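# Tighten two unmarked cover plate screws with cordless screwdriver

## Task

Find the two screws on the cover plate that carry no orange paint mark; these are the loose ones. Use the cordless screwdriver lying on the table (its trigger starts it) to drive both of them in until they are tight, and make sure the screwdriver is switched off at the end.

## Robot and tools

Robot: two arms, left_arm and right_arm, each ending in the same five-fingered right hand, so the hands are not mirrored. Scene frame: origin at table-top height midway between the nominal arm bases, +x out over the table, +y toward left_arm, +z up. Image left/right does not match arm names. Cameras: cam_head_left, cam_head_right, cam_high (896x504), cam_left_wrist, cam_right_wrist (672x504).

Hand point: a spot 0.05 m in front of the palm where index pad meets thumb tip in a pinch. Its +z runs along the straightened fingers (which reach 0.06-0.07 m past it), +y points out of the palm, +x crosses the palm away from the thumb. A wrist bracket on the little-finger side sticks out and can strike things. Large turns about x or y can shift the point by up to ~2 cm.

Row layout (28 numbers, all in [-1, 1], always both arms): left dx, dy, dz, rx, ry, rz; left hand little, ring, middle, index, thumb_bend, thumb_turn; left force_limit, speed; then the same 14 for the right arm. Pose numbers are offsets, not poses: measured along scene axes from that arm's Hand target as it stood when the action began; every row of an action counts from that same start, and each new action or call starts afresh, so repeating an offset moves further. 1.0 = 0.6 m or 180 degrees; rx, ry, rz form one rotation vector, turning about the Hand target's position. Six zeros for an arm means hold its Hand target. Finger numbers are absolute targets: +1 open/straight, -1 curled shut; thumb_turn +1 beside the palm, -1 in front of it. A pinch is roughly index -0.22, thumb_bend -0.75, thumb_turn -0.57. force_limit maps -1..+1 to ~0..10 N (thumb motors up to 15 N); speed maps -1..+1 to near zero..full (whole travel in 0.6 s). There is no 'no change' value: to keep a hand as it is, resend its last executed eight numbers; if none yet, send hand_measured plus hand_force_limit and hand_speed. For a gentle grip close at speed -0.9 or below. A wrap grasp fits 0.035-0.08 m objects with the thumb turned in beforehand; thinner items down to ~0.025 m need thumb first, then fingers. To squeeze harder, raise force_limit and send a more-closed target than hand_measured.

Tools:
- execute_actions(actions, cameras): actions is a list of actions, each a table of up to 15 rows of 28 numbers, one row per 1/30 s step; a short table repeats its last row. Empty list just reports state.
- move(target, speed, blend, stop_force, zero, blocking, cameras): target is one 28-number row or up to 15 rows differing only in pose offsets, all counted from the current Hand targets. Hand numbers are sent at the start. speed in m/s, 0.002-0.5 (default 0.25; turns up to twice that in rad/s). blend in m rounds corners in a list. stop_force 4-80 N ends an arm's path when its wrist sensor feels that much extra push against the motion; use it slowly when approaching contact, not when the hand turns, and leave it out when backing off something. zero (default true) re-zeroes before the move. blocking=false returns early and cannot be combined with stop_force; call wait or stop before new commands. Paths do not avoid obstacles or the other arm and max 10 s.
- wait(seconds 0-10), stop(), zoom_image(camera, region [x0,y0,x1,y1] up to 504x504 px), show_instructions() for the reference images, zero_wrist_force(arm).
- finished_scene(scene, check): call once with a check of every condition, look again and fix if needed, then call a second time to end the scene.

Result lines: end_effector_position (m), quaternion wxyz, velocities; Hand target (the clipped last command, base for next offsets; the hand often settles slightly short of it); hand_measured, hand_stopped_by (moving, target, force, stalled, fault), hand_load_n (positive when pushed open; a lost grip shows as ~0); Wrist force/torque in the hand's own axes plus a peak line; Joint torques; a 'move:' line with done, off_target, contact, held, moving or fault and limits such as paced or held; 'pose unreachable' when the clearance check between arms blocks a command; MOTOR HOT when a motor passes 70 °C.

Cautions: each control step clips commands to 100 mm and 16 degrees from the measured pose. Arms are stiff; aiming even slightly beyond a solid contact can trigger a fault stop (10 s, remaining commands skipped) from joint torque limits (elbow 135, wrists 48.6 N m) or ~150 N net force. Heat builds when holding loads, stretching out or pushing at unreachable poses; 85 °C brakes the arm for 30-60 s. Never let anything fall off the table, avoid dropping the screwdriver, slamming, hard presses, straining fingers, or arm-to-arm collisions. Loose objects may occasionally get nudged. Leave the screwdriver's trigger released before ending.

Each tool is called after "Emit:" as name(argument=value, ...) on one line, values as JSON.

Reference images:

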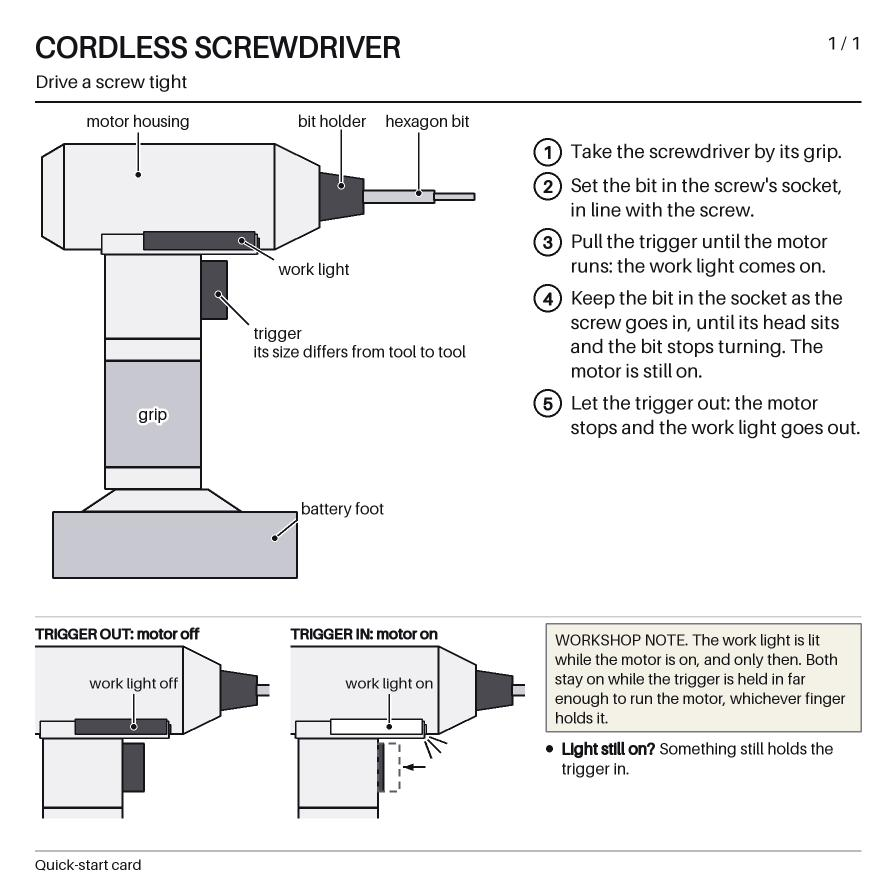

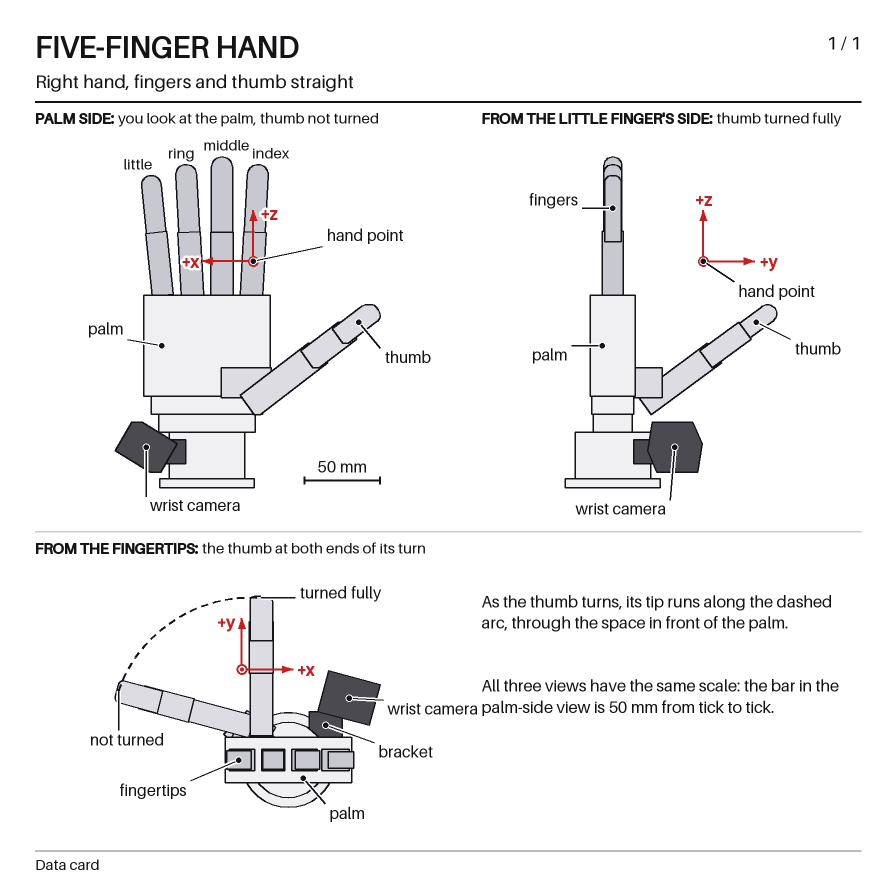

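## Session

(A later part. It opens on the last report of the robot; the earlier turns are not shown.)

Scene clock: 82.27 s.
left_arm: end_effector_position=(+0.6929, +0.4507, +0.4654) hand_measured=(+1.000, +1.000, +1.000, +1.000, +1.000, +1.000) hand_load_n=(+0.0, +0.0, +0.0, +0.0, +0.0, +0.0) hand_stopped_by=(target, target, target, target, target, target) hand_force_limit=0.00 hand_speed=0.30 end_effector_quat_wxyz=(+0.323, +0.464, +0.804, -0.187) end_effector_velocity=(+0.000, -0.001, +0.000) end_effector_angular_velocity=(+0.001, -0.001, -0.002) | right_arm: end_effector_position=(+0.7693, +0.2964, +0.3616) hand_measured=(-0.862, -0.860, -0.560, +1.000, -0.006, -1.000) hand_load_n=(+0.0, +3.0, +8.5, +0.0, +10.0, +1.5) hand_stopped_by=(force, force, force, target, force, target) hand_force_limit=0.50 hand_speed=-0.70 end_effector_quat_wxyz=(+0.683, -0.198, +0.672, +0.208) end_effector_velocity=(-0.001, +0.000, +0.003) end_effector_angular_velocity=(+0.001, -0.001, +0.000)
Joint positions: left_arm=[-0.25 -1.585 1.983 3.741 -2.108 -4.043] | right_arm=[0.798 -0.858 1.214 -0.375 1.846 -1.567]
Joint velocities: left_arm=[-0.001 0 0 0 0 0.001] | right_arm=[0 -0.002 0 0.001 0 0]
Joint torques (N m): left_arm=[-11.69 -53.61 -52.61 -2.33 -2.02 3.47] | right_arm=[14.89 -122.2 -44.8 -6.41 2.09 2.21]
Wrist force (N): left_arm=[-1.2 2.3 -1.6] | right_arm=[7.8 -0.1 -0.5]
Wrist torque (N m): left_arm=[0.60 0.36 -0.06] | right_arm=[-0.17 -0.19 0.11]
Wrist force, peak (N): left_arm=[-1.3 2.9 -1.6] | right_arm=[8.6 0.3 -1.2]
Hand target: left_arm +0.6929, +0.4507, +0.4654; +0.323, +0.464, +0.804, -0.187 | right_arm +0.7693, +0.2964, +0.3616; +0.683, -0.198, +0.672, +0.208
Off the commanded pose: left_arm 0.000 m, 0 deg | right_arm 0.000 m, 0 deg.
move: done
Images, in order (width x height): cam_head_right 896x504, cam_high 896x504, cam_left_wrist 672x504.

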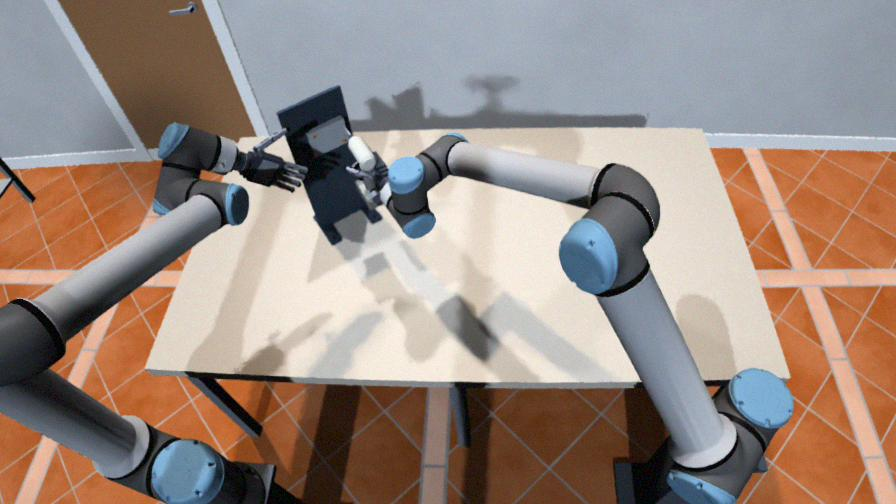

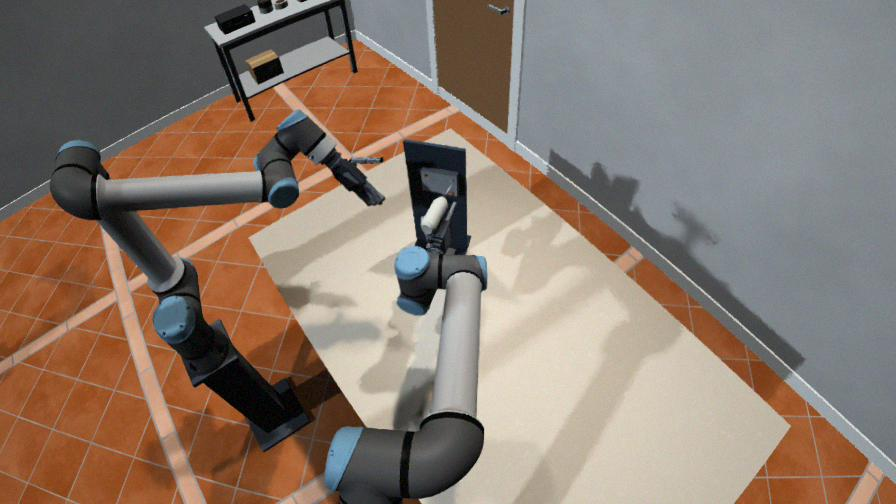

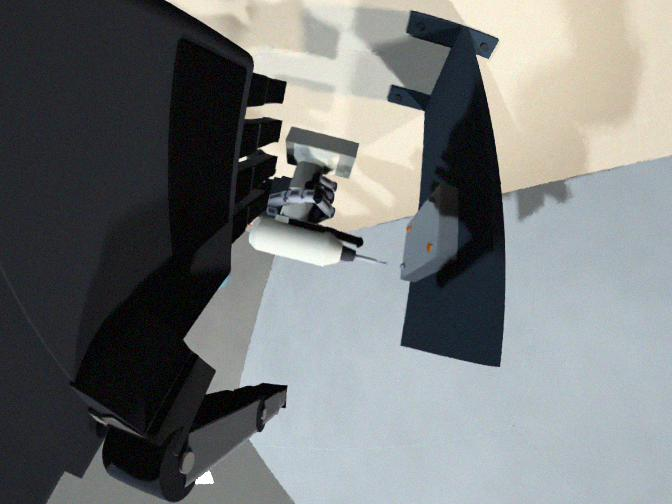

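Emit:
move(target=[0,0,0,0,0,0,1,1,1,1,1,1,0,0.3,0.0292,0.0162,0,0,0,0,-0.98,-0.98,-0.98,1,-0.98,-1,0.5,-0.7], speed=0.015, stop_force=4, cameras=["cam_left_wrist","cam_high","cam_head_right"])

Emit:
zoom_image(camera="cam_left_wrist", region=[340, 225, 440, 295])

Emit:
zoom_image(camera="cam_high", region=[410, 160, 480, 230])

Scene clock: 85.10 s.
left_arm: end_effector_position=(+0.6929, +0.4507, +0.4655) hand_measured=(+1.000, +1.000, +1.000, +1.000, +1.000, +1.000) hand_load_n=(+0.0, +0.0, +0.0, +0.0, +0.0, +0.0) hand_stopped_by=(target, target, target, target, target, target) hand_force_limit=0.00 hand_speed=0.30 end_effector_quat_wxyz=(+0.323, +0.464, +0.804, -0.187) end_effector_velocity=(+0.000, -0.001, -0.001) end_effector_angular_velocity=(+0.000, +0.002, +0.000) | right_arm: end_effector_position=(+0.7868, +0.3061, +0.3616) hand_measured=(-0.862, -0.860, -0.560, +1.000, -0.006, -1.000) hand_load_n=(+0.0, +3.5, +8.5, +0.0, +10.5, +1.5) hand_stopped_by=(force, force, force, target, force, target) hand_force_limit=0.50 hand_speed=-0.70 end_effector_quat_wxyz=(+0.683, -0.198, +0.672, +0.208) end_effector_velocity=(+0.000, +0.000, +0.001) end_effector_angular_velocity=(+0.001, +0.000, +0.000)
Joint positions: left_arm=[-0.25 -1.585 1.983 3.741 -2.108 -4.043] | right_arm=[0.79 -0.829 1.163 -0.353 1.839 -1.567]
Joint velocities: left_arm=[-0.001 0 0 0 0 -0.002] | right_arm=[0 -0.001 0 0 0 0]
Joint torques (N m): left_arm=[-8.44 -56.93 -53.64 -2.56 -1.03 3.6] | right_arm=[12.07 -124.5 -42.24 -6.52 1.34 2.25]
Wrist force (N): left_arm=[-0.7 2.2 -1.6] | right_arm=[8.1 0.4 -0.6]
Wrist torque (N m): left_arm=[0.59 0.28 -0.03] | right_arm=[-0.09 -0.22 0.13]
Wrist force, peak (N): left_arm=[-1.0 2.8 -2.2] | right_arm=[8.6 -0.1 -0.4]
Hand target: left_arm +0.6929, +0.4507, +0.4654; +0.323, +0.464, +0.804, -0.187 | right_arm +0.7868, +0.3062, +0.3616; +0.683, -0.198, +0.672, +0.208
Off the commanded pose: left_arm 0.000 m, 0 deg | right_arm 0.000 m, 0 deg.
move: done
Images, in order (width x height): cam_head_right 896x504, cam_high 896x504, cam_left_wrist 672x504.

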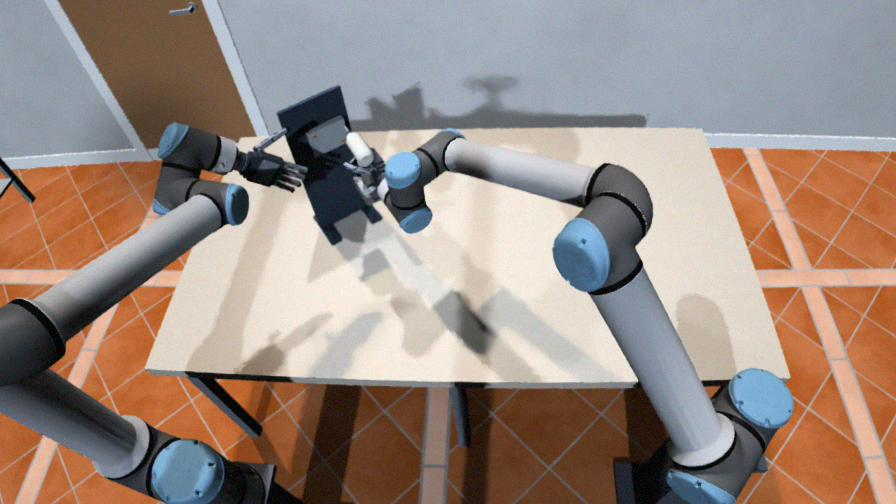

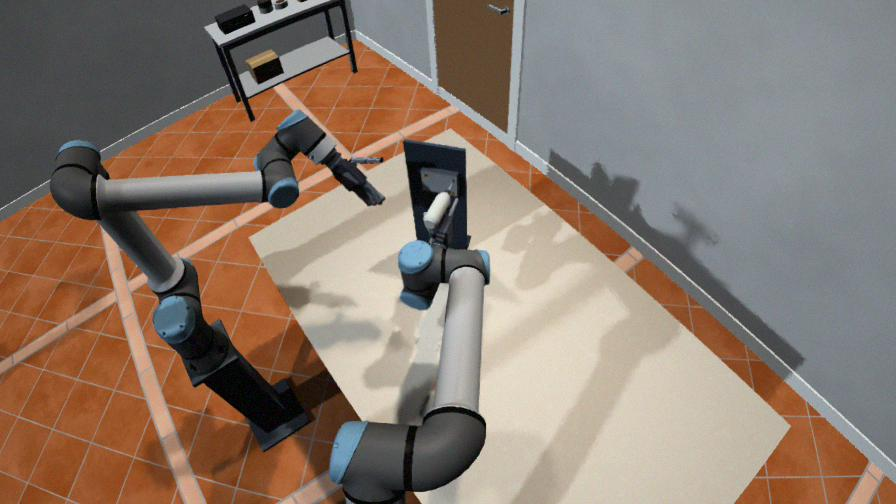

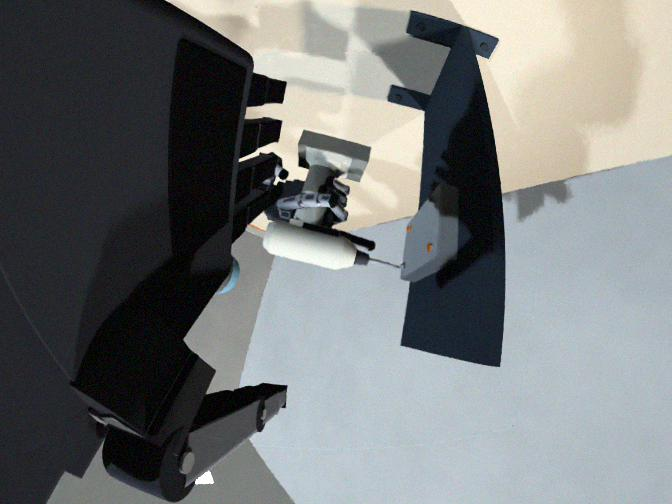

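Scaled by 5.040 from the camera's 672x504 image, which has a finer 960x720 frame.

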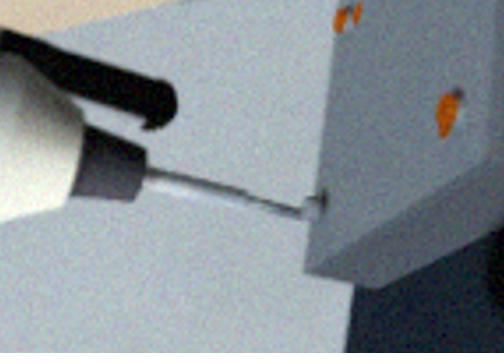

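Scaled by 7.200.

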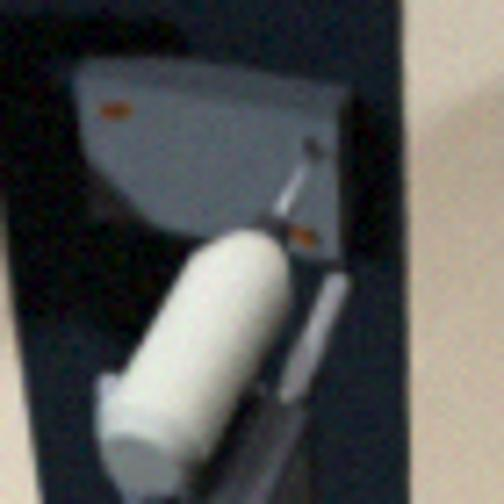

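Emit:
move(target=[0,0,0,0,0,0,1,1,1,1,1,1,0,0.3,0.0117,0.0065,0,0,0,0,-0.98,-0.98,-0.98,1,-0.98,-1,0.5,-0.7], speed=0.01, stop_force=4, cameras=["cam_left_wrist","cam_high","cam_head_right"])

Emit:
zoom_image(camera="cam_left_wrist", region=[340, 225, 440, 295])

Emit:
zoom_image(camera="cam_high", region=[410, 160, 480, 230])

Scene clock: 87.07 s.
left_arm: end_effector_position=(+0.6929, +0.4507, +0.4655) hand_measured=(+1.000, +1.000, +1.000, +1.000, +1.000, +1.000) hand_load_n=(+0.0, +0.0, +0.0, +0.0, +0.0, +0.0) hand_stopped_by=(target, target, target, target, target, target) hand_force_limit=0.00 hand_speed=0.30 end_effector_quat_wxyz=(+0.323, +0.464, +0.804, -0.187) end_effector_velocity=(+0.000, +0.000, +0.000) end_effector_angular_velocity=(+0.001, +0.000, +0.000) | right_arm: end_effector_position=(+0.7907, +0.3084, +0.3616) hand_measured=(-0.862, -0.860, -0.560, +1.000, -0.006, -1.000) hand_load_n=(+0.0, +3.0, +8.5, +0.0, +10.5, +2.0) hand_stopped_by=(force, force, force, target, force, target) hand_force_limit=0.50 hand_speed=-0.70 end_effector_quat_wxyz=(+0.683, -0.198, +0.672, +0.208) end_effector_velocity=(+0.000, +0.000, -0.001) end_effector_angular_velocity=(-0.001, +0.000, +0.000)
Joint positions: left_arm=[-0.25 -1.585 1.983 3.741 -2.108 -4.043] | right_arm=[0.789 -0.822 1.151 -0.347 1.838 -1.567]
Joint velocities: left_arm=[0.001 0 0 0 0 0.001] | right_arm=[0 0.001 0 0 0 0]
Joint torques (N m): left_arm=[-4.93 -49.99 -53.35 -2.94 -1.11 4.28] | right_arm=[14.03 -124.65 -42.81 -6.09 2.11 1.87]
Wrist force (N): left_arm=[-1.1 2.6 -1.8] | right_arm=[8.3 0.2 -0.6]
Wrist torque (N m): left_arm=[0.65 0.35 -0.04] | right_arm=[-0.12 -0.25 0.15]
Wrist force, peak (N): left_arm=[-1.1 2.8 -2.2] | right_arm=[11.5 0.2 -10.2]
Hand target: left_arm +0.6929, +0.4507, +0.4654; +0.323, +0.464, +0.804, -0.187 | right_arm +0.7907, +0.3084, +0.3617; +0.683, -0.198, +0.672, +0.208
Off the commanded pose: left_arm 0.000 m, 0 deg | right_arm 0.004 m, 0 deg.
move: contact (right_arm)
Images, in order (width x height): cam_head_right 896x504, cam_high 896x504, cam_left_wrist 672x504.

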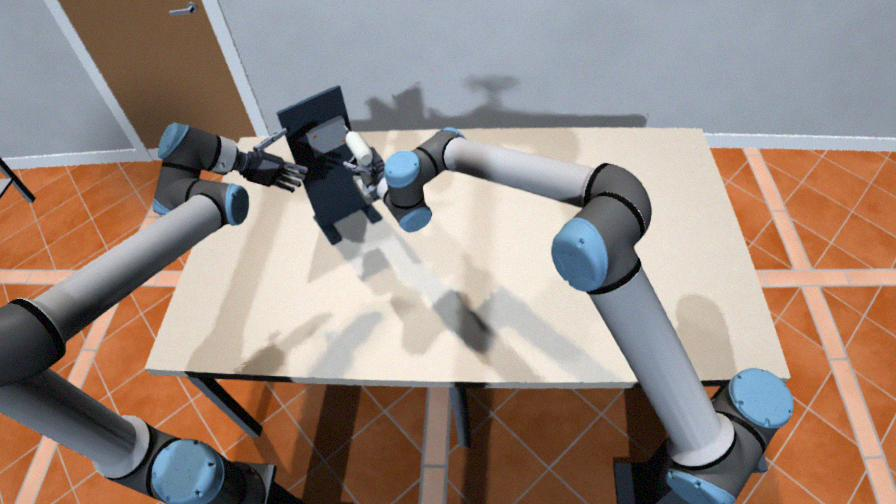

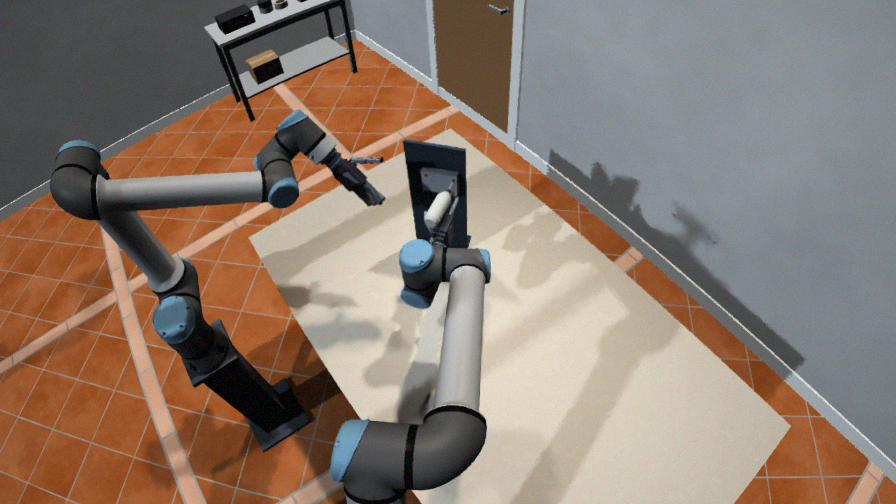

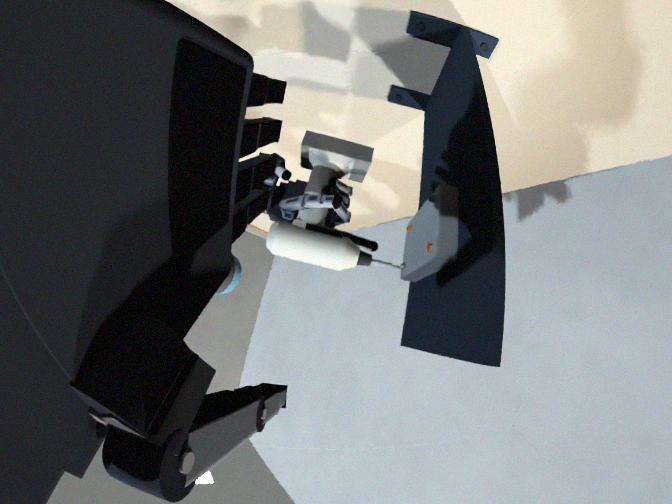

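Scaled by 5.040 from the camera's 672x504 image, which has a finer 960x720 frame.

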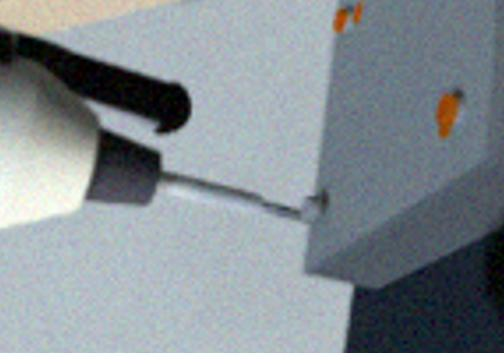

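Scaled by 7.200.

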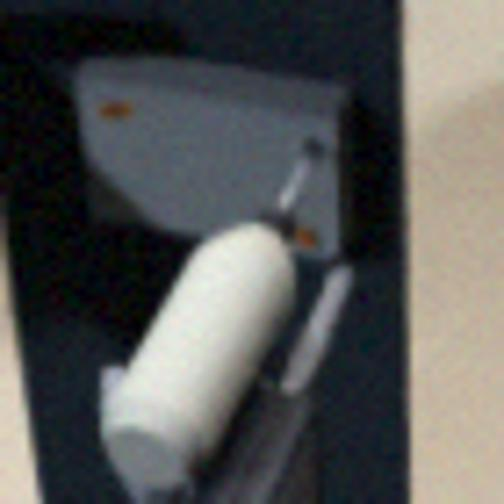

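Emit:
execute_actions(actions=[[[0,0,0,0,0,0,1,1,1,1,1,1,0,0.3,0.0029,0.0016,0,0,0,0,-0.98,-0.98,-0.98,0.2,-0.98,-1,0.0,-0.4]]], cameras=["cam_left_wrist","cam_right_wrist"])

Emit:
zoom_image(camera="cam_left_wrist", region=[240, 150, 440, 295])

Scene clock: 88.43 s.
left_arm: end_effector_position=(+0.6929, +0.4507, +0.4655) hand_measured=(+1.000, +1.000, +1.000, +1.000, +1.000, +1.000) hand_load_n=(+0.0, -0.5, +0.0, +0.0, +0.0, +0.0) hand_stopped_by=(target, target, target, target, target, target) hand_force_limit=0.00 hand_speed=0.30 end_effector_quat_wxyz=(+0.323, +0.464, +0.804, -0.187) end_effector_velocity=(+0.000, +0.000, +0.000) end_effector_angular_velocity=(+0.000, -0.001, -0.001) | right_arm: end_effector_position=(+0.7924, +0.3093, +0.3616) hand_measured=(-0.862, -0.860, -0.560, +0.200, -0.004, -1.000) hand_load_n=(+0.0, +0.0, +4.0, +0.0, +12.5, +0.5) hand_stopped_by=(force, force, force, target, force, target) hand_force_limit=0.00 hand_speed=-0.40 end_effector_quat_wxyz=(+0.683, -0.198, +0.672, +0.208) end_effector_velocity=(+0.000, +0.000, +0.002) end_effector_angular_velocity=(+0.001, -0.001, +0.000)
Joint positions: left_arm=[-0.25 -1.585 1.983 3.741 -2.108 -4.043] | right_arm=[0.788 -0.819 1.146 -0.345 1.837 -1.567]
Joint velocities: left_arm=[0 0 0 0 -0.001 0.001] | right_arm=[0 -0.002 0 0 0 0]
Joint torques (N m): left_arm=[-0.97 -54.02 -54.12 -3.48 -0.76 3.58] | right_arm=[-34.73 -137.33 -72.47 -14.37 2.88 2.27]
Wrist force (N): left_arm=[-1.3 2.4 -1.5] | right_arm=[23.1 2.1 -46.0]
Wrist torque (N m): left_arm=[0.61 0.37 -0.06] | right_arm=[1.34 -0.34 0.58]
Wrist force, peak (N): left_arm=[-1.1 2.8 -1.9] | right_arm=[23.1 2.1 -46.2]
Hand target: left_arm +0.6929, +0.4507, +0.4654; +0.323, +0.464, +0.804, -0.187 | right_arm +0.7924, +0.3093, +0.3617; +0.683, -0.198, +0.672, +0.208
Off the commanded pose: left_arm 0.000 m, 0 deg | right_arm 0.000 m, 0 deg.
Images, in order (width x height): cam_left_wrist 672x504, cam_right_wrist 672x504.

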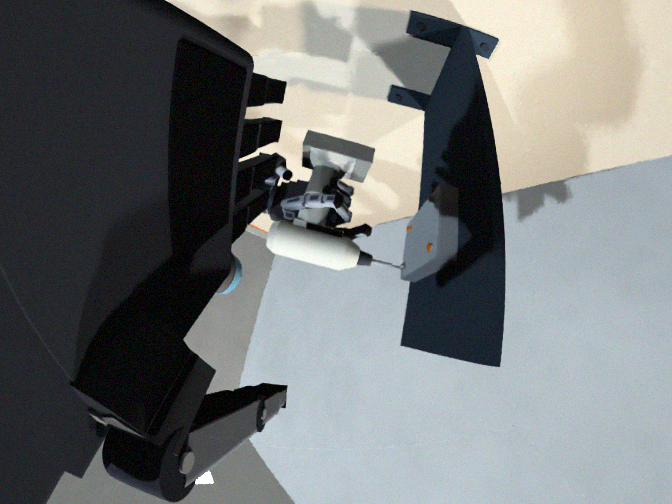

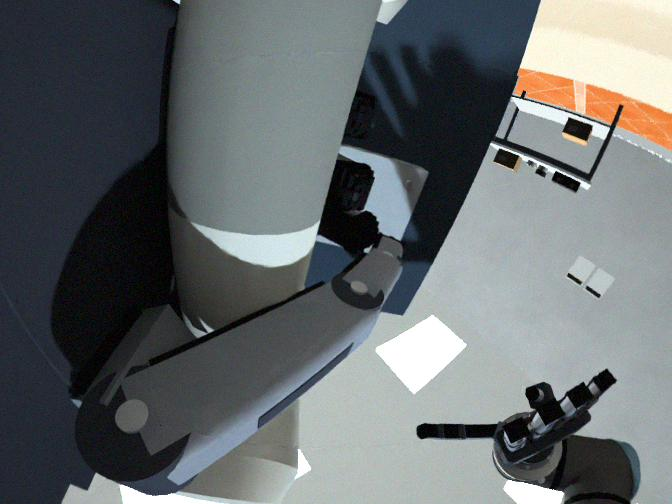

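Scaled by 2.520 from the camera's 672x504 image, which has a finer 960x720 frame.

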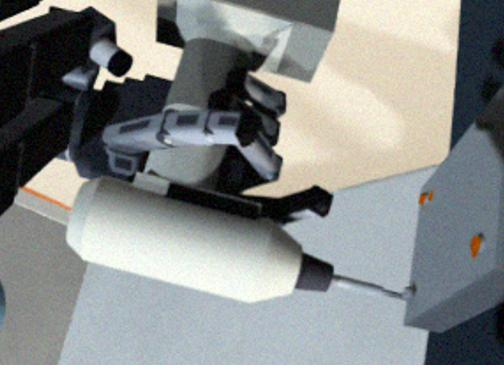

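Emit:
execute_actions(actions=[[[0,0,0,0,0,0,1,1,1,1,1,1,0,0.3,-0.0018,-0.001,0,0,0,0,-0.98,-0.98,-0.98,0.2,-0.98,-1,0.0,-0.4]],[[0,0,0,0,0,0,1,1,1,1,1,1,0,0.3,0,0,0,0,0,0,-0.98,-0.98,-0.98,-0.2,-0.98,-1,0.0,-0.4]]], cameras=["cam_left_wrist","cam_high"])

Emit:
zoom_image(camera="cam_left_wrist", region=[240, 150, 440, 295])

Scene clock: 89.90 s.
left_arm: end_effector_position=(+0.6929, +0.4507, +0.4655) hand_measured=(+1.000, +1.000, +1.000, +1.000, +1.000, +1.000) hand_load_n=(+0.0, +0.0, +0.0, -0.5, +0.0, +0.0) hand_stopped_by=(target, target, target, target, target, target) hand_force_limit=0.00 hand_speed=0.30 end_effector_quat_wxyz=(+0.323, +0.464, +0.804, -0.187) end_effector_velocity=(+0.000, +0.001, +0.000) end_effector_angular_velocity=(+0.001, +0.001, +0.002) | right_arm: end_effector_position=(+0.7913, +0.3087, +0.3617) hand_measured=(-0.862, -0.860, -0.560, -0.200, -0.004, -1.000) hand_load_n=(+0.0, +3.0, +6.0, +0.0, +10.5, +1.5) hand_stopped_by=(force, force, force, target, force, target) hand_force_limit=0.00 hand_speed=-0.40 end_effector_quat_wxyz=(+0.683, -0.198, +0.672, +0.208) end_effector_velocity=(+0.000, +0.000, +0.001) end_effector_angular_velocity=(+0.000, +0.000, -0.001)
Joint positions: left_arm=[-0.25 -1.585 1.983 3.741 -2.108 -4.043] | right_arm=[0.789 -0.821 1.149 -0.347 1.837 -1.567]
Joint velocities: left_arm=[0.001 0 0 0 0.001 -0.001] | right_arm=[0 -0.001 0 0 0.001 0]
Joint torques (N m): left_arm=[-1.49 -55.38 -52.58 -3.57 -0.4 3.61] | right_arm=[15.61 -105.48 -42.09 -2.18 -0.84 1.23]
Wrist force (N): left_arm=[-1.1 2.5 -1.8] | right_arm=[6.8 -0.5 -1.8]
Wrist torque (N m): left_arm=[0.64 0.34 -0.04] | right_arm=[-0.08 -0.14 0.06]
Wrist force, peak (N): left_arm=[-1.5 2.5 -1.9] | right_arm=[22.9 2.1 -45.3]
Hand target: left_arm +0.6929, +0.4507, +0.4654; +0.323, +0.464, +0.804, -0.187 | right_arm +0.7913, +0.3087, +0.3617; +0.683, -0.198, +0.672, +0.208
Off the commanded pose: left_arm 0.000 m, 0 deg | right_arm 0.000 m, 0 deg.
Images, in order (width x height): cam_high 896x504, cam_left_wrist 672x504.

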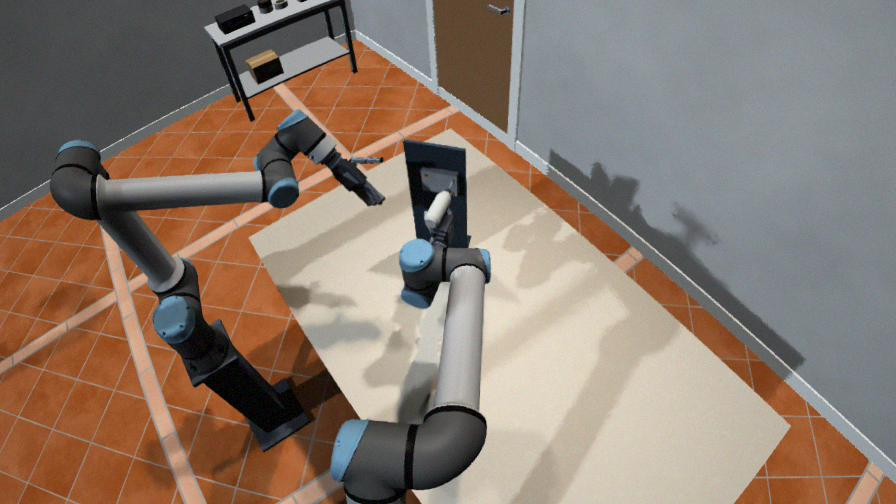

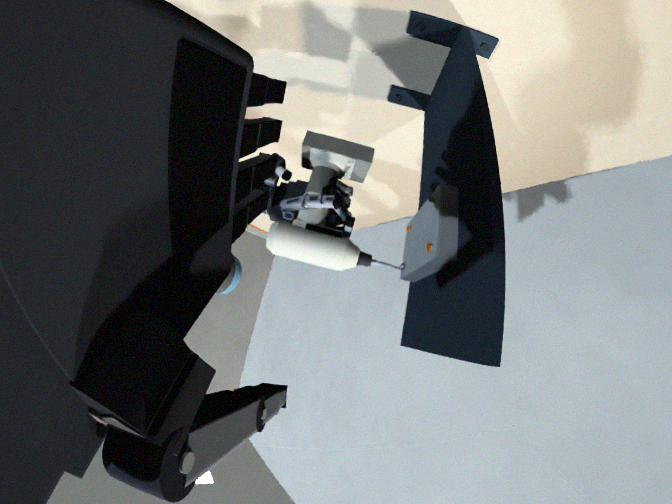

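Scaled by 2.520 from the camera's 672x504 image, which has a finer 960x720 frame.

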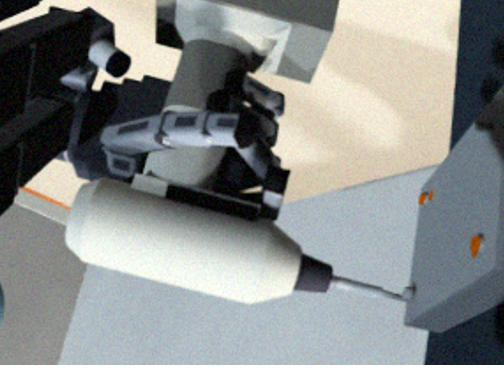

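Emit:
execute_actions(actions=[[[0,0,0,0,0,0,1,1,1,1,1,1,0,0.3,0.0008,0.0004,0,0,0,0,-0.98,-0.98,-0.98,-0.4,-0.98,-1,0.0,-0.4]]], cameras=["cam_left_wrist","cam_high"])

Emit:
zoom_image(camera="cam_left_wrist", region=[240, 150, 440, 295])

Scene clock: 90.77 s.
left_arm: end_effector_position=(+0.6929, +0.4507, +0.4655) hand_measured=(+1.000, +1.000, +1.000, +1.000, +1.000, +1.000) hand_load_n=(+0.0, +0.0, +0.0, +0.0, +0.0, +0.0) hand_stopped_by=(target, target, target, target, target, target) hand_force_limit=0.00 hand_speed=0.30 end_effector_quat_wxyz=(+0.323, +0.464, +0.804, -0.187) end_effector_velocity=(+0.000, +0.000, +0.000) end_effector_angular_velocity=(+0.000, +0.000, +0.001) | right_arm: end_effector_position=(+0.7918, +0.3090, +0.3616) hand_measured=(-0.862, -0.860, -0.560, -0.400, -0.004, -1.000) hand_load_n=(+0.0, +3.0, +6.0, +0.0, +11.0, +1.0) hand_stopped_by=(force, force, force, target, force, target) hand_force_limit=0.00 hand_speed=-0.40 end_effector_quat_wxyz=(+0.683, -0.198, +0.672, +0.208) end_effector_velocity=(+0.000, +0.000, -0.001) end_effector_angular_velocity=(+0.000, +0.000, +0.000)
Joint positions: left_arm=[-0.25 -1.585 1.983 3.741 -2.108 -4.043] | right_arm=[0.788 -0.82 1.147 -0.346 1.837 -1.567]
Joint velocities: left_arm=[0 0 0 0 0.001 0] | right_arm=[0 0.001 0 -0.001 0 0]
Joint torques (N m): left_arm=[-0.58 -56.4 -52.6 -3.56 -0.31 3.84] | right_arm=[-20.72 -126.44 -59.4 -8.89 -0.88 0.5]
Wrist force (N): left_arm=[-1.0 2.9 -1.7] | right_arm=[11.4 -0.6 -16.4]
Wrist torque (N m): left_arm=[0.69 0.33 -0.03] | right_arm=[0.41 -0.24 0.22]
Wrist force, peak (N): left_arm=[-1.0 2.9 -1.7] | right_arm=[11.4 -0.6 -16.4]
Hand target: left_arm +0.6929, +0.4507, +0.4654; +0.323, +0.464, +0.804, -0.187 | right_arm +0.7918, +0.3090, +0.3617; +0.683, -0.198, +0.672, +0.208
Off the commanded pose: left_arm 0.000 m, 0 deg | right_arm 0.000 m, 0 deg.
Images, in order (width x height): cam_high 896x504, cam_left_wrist 672x504.

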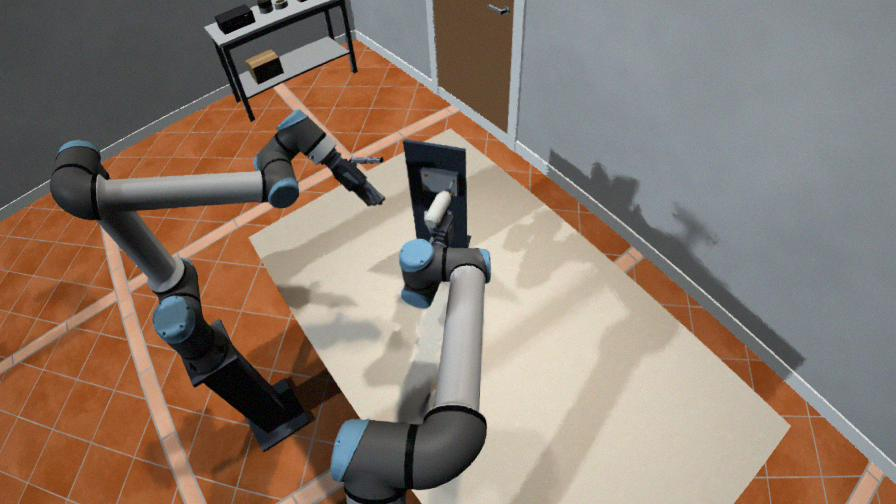

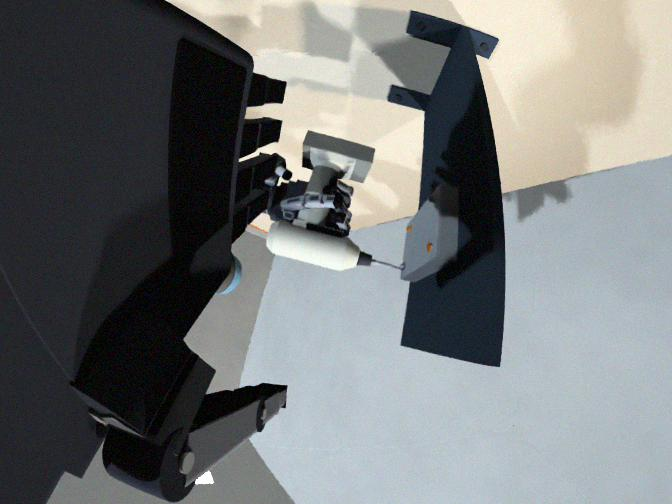

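Scaled by 2.520 from the camera's 672x504 image, which has a finer 960x720 frame.

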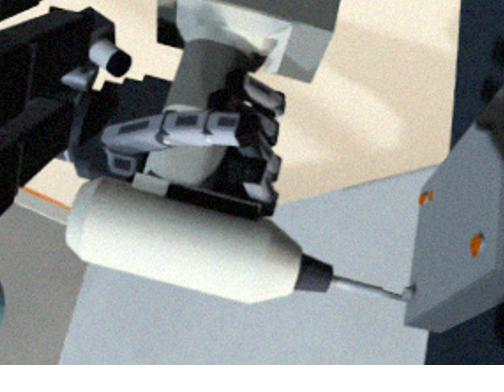

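Emit:
execute_actions(actions=[[[0,0,0,0,0,0,1,1,1,1,1,1,0,0.3,0,0,0,0,0,0,-0.98,-0.98,-0.98,-0.6,-0.98,-1,0.0,-0.4]]], cameras=["cam_left_wrist"])

Emit:
zoom_image(camera="cam_left_wrist", region=[240, 150, 440, 295])

Scene clock: 91.57 s.
left_arm: end_effector_position=(+0.6929, +0.4507, +0.4655) hand_measured=(+1.000, +1.000, +1.000, +1.000, +1.000, +1.000) hand_load_n=(+0.0, +0.0, +0.5, +0.0, -0.5, +0.0) hand_stopped_by=(target, target, target, target, target, target) hand_force_limit=0.00 hand_speed=0.30 end_effector_quat_wxyz=(+0.323, +0.464, +0.804, -0.187) end_effector_velocity=(+0.000, +0.000, +0.000) end_effector_angular_velocity=(+0.000, -0.001, -0.001) | right_arm: end_effector_position=(+0.7918, +0.3090, +0.3617) hand_measured=(-0.862, -0.860, -0.560, -0.600, -0.004, -1.000) hand_load_n=(+0.0, +2.5, +5.5, +0.0, +11.0, +0.5) hand_stopped_by=(force, force, force, target, force, target) hand_force_limit=0.00 hand_speed=-0.40 end_effector_quat_wxyz=(+0.683, -0.198, +0.672, +0.208) end_effector_velocity=(+0.000, +0.000, +0.000) end_effector_angular_velocity=(+0.000, +0.000, +0.000)
Joint positions: left_arm=[-0.25 -1.585 1.983 3.741 -2.108 -4.043] | right_arm=[0.788 -0.82 1.147 -0.346 1.837 -1.567]
Joint velocities: left_arm=[-0.001 0 0 0 0 0] | right_arm=[0 0 0 0 0 0]
Joint torques (N m): left_arm=[-1.34 -52.91 -50.51 -3.53 -0.09 3.58] | right_arm=[-21.8 -128.42 -59.68 -9.02 0.05 0.13]
Wrist force (N): left_arm=[-1.0 2.3 -1.5] | right_arm=[11.8 -0.4 -16.7]
Wrist torque (N m): left_arm=[0.60 0.31 -0.04] | right_arm=[0.38 -0.20 0.21]
Wrist force, peak (N): left_arm=[-1.0 2.6 -2.2] | right_arm=[11.7 -0.3 -17.6]
Hand target: left_arm +0.6929, +0.4507, +0.4654; +0.323, +0.464, +0.804, -0.187 | right_arm +0.7918, +0.3090, +0.3617; +0.683, -0.198, +0.672, +0.208
Off the commanded pose: left_arm 0.000 m, 0 deg | right_arm 0.000 m, 0 deg.
Images, in order (width x height): cam_left_wrist 672x504.

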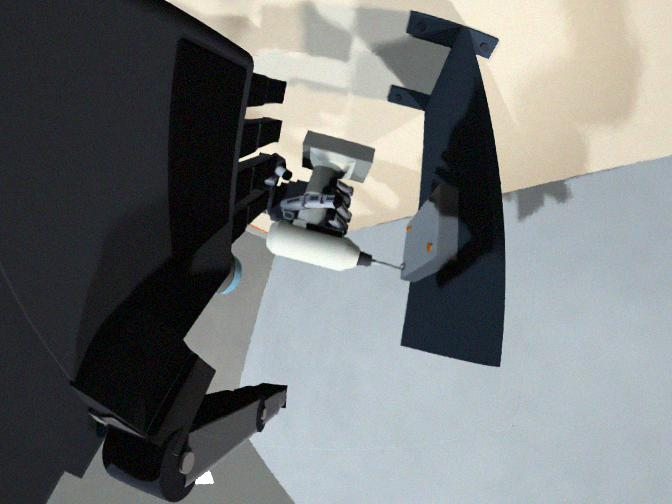

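Scaled by 2.520 from the camera's 672x504 image, which has a finer 960x720 frame.

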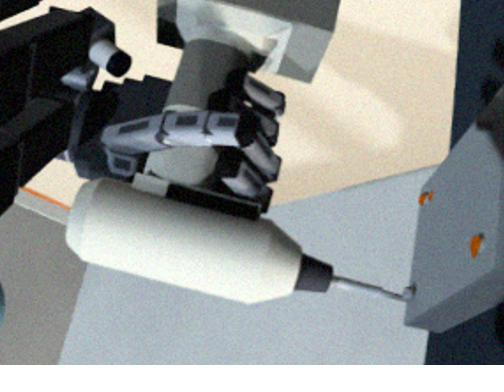

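Emit:
execute_actions(actions=[[[0,0,0,0,0,0,1,1,1,1,1,1,0,0.3,0,0,0,0,0,0,-0.98,-0.98,-0.98,-0.95,-0.98,-1,0.0,-0.4]],[[0,0,0,0,0,0,1,1,1,1,1,1,0,0.3,0,0,0,0,0,0,-0.98,-0.98,-0.98,-0.95,-0.98,-1,0.0,-0.4]]], cameras=["cam_left_wrist","cam_right_wrist"])

Emit:
zoom_image(camera="cam_left_wrist", region=[270, 170, 410, 280])

Scene clock: 92.90 s.
left_arm: end_effector_position=(+0.6929, +0.4507, +0.4655) hand_measured=(+1.000, +1.000, +1.000, +1.000, +1.000, +1.000) hand_load_n=(+0.0, +0.0, +0.0, +0.0, +0.0, +0.0) hand_stopped_by=(target, target, target, target, target, target) hand_force_limit=0.00 hand_speed=0.30 end_effector_quat_wxyz=(+0.323, +0.464, +0.804, -0.187) end_effector_velocity=(+0.000, +0.002, +0.000) end_effector_angular_velocity=(+0.000, +0.000, +0.002) | right_arm: end_effector_position=(+0.7918, +0.3090, +0.3617) hand_measured=(-0.862, -0.860, -0.560, -0.796, -0.004, -1.000) hand_load_n=(+0.0, +1.5, +5.5, +5.0, +11.5, +2.0) hand_stopped_by=(force, force, force, force, force, target) hand_force_limit=0.00 hand_speed=-0.40 end_effector_quat_wxyz=(+0.683, -0.198, +0.672, +0.208) end_effector_velocity=(+0.000, +0.000, +0.001) end_effector_angular_velocity=(+0.000, -0.001, +0.000)
Joint positions: left_arm=[-0.25 -1.585 1.983 3.741 -2.108 -4.043] | right_arm=[0.788 -0.82 1.147 -0.346 1.837 -1.567]
Joint velocities: left_arm=[0.002 0 0 0 0 0] | right_arm=[0 0 0 0 0 0]
Joint torques (N m): left_arm=[0.35 -54.38 -51.88 -4.26 -0.21 4.05] | right_arm=[-15.55 -127.42 -56.66 -7.61 1.24 -0.15]
Wrist force (N): left_arm=[-1.2 2.8 -1.5] | right_arm=[12.2 -0.7 -13.2]
Wrist torque (N m): left_arm=[0.67 0.35 -0.04] | right_arm=[0.39 -0.06 0.27]
Wrist force, peak (N): left_arm=[-1.5 2.7 -2.0] | right_arm=[11.5 -0.5 -17.3]
Hand target: left_arm +0.6929, +0.4507, +0.4654; +0.323, +0.464, +0.804, -0.187 | right_arm +0.7918, +0.3090, +0.3617; +0.683, -0.198, +0.672, +0.208
Off the commanded pose: left_arm 0.000 m, 0 deg | right_arm 0.000 m, 0 deg.
Images, in order (width x height): cam_left_wrist 672x504, cam_right_wrist 672x504.

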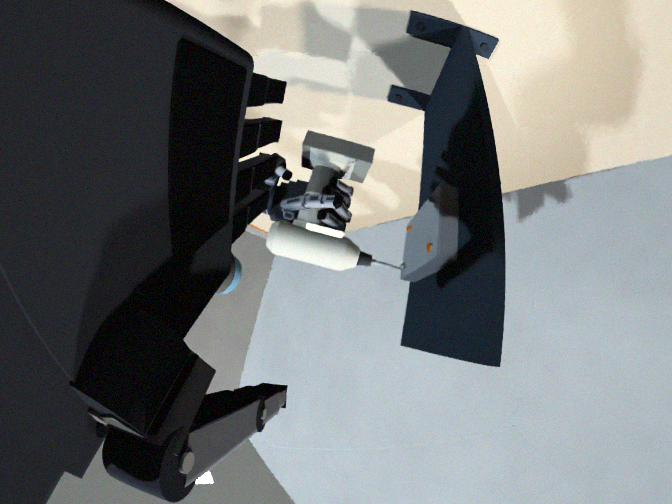

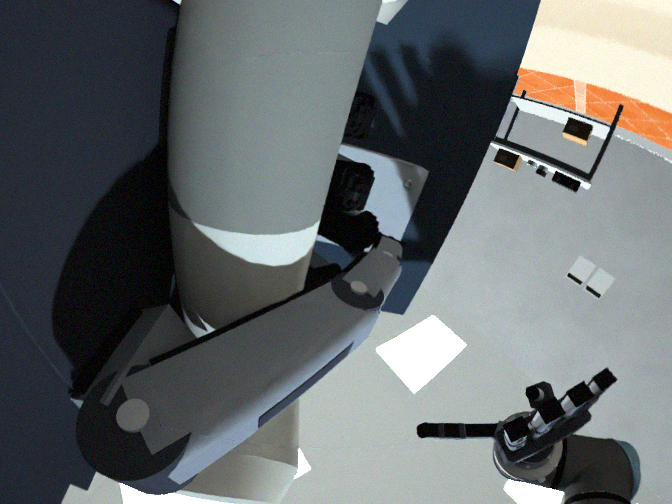

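Scaled by 3.600 from the camera's 672x504 image, which has a finer 960x720 frame.

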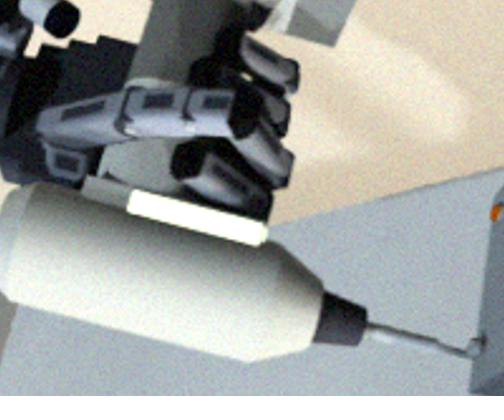

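Emit:
move(target=[0,0,0,0,0,0,1,1,1,1,1,1,0,0.3,0.0117,0.0065,0,0,0,0,-0.98,-0.98,-0.98,-0.95,-0.98,-1,0.0,-0.4], speed=0.004, stop_force=12, cameras=["cam_left_wrist","cam_high"])

Emit:
zoom_image(camera="cam_left_wrist", region=[310, 200, 450, 300])

Scene clock: 94.00 s.
left_arm: end_effector_position=(+0.6929, +0.4507, +0.4655) hand_measured=(+1.000, +1.000, +1.000, +1.000, +1.000, +1.000) hand_load_n=(+0.0, +0.0, +0.0, +0.0, +0.0, +0.0) hand_stopped_by=(target, target, target, target, target, target) hand_force_limit=0.00 hand_speed=0.30 end_effector_quat_wxyz=(+0.323, +0.464, +0.804, -0.187) end_effector_velocity=(+0.000, +0.000, +0.000) end_effector_angular_velocity=(+0.000, +0.000, +0.001) | right_arm: end_effector_position=(+0.7922, +0.3092, +0.3617) hand_measured=(-0.862, -0.860, -0.560, -0.796, -0.004, -1.000) hand_load_n=(+0.0, +1.0, +4.5, +4.5, +12.5, +1.5) hand_stopped_by=(force, force, force, force, force, target) hand_force_limit=0.00 hand_speed=-0.40 end_effector_quat_wxyz=(+0.683, -0.198, +0.672, +0.208) end_effector_velocity=(+0.000, +0.000, +0.000) end_effector_angular_velocity=(+0.001, +0.000, +0.000)
Joint positions: left_arm=[-0.25 -1.585 1.983 3.741 -2.108 -4.043] | right_arm=[0.788 -0.82 1.146 -0.346 1.837 -1.567]
Joint velocities: left_arm=[0 0 0 0 0 -0.001] | right_arm=[0 0.001 0 -0.001 0 0]
Joint torques (N m): left_arm=[2.62 -51.87 -50.09 -4.6 -0.17 3.61] | right_arm=[-5.07 -130.75 -52.42 -9.94 1.74 -0.06]
Wrist force (N): left_arm=[-1.3 2.7 -1.6] | right_arm=[14.0 -1.3 -18.9]
Wrist torque (N m): left_arm=[0.66 0.37 -0.05] | right_arm=[0.61 -0.03 0.33]
Wrist force, peak (N): left_arm=[-1.4 2.9 -1.7] | right_arm=[16.5 -0.3 -28.3]
Hand target: left_arm +0.6929, +0.4507, +0.4654; +0.323, +0.464, +0.804, -0.187 | right_arm +0.7922, +0.3092, +0.3617; +0.683, -0.198, +0.672, +0.208
Off the commanded pose: left_arm 0.000 m, 0 deg | right_arm 0.008 m, 0 deg.
move: contact (right_arm)
Images, in order (width x height): cam_high 896x504, cam_left_wrist 672x504.

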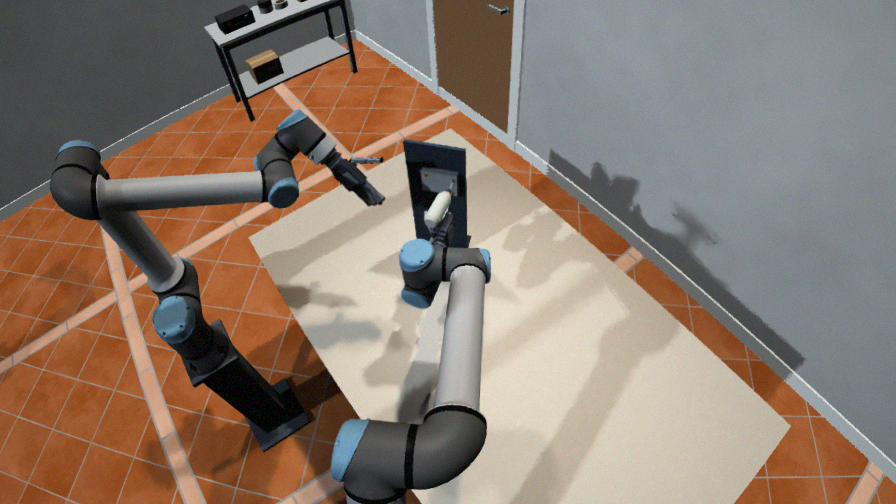

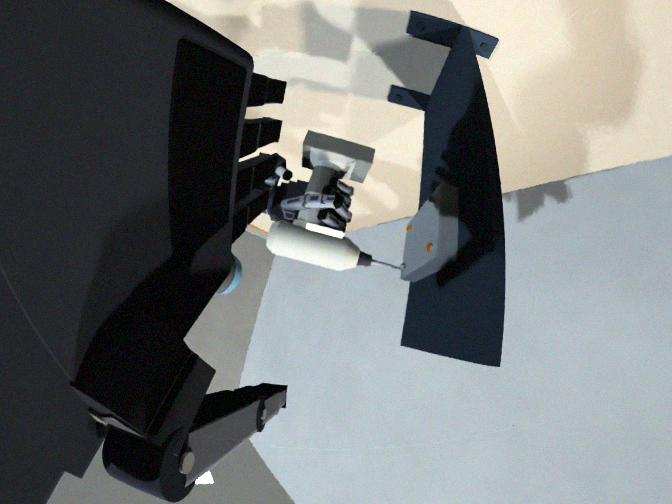

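Scaled by 3.600 from the camera's 672x504 image, which has a finer 960x720 frame.

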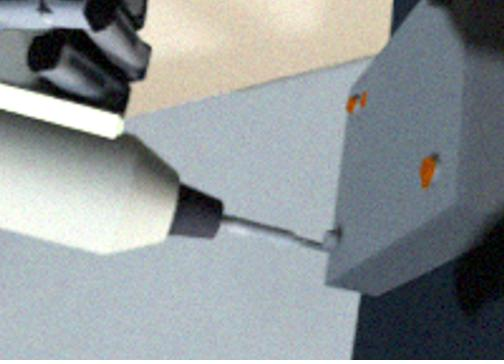

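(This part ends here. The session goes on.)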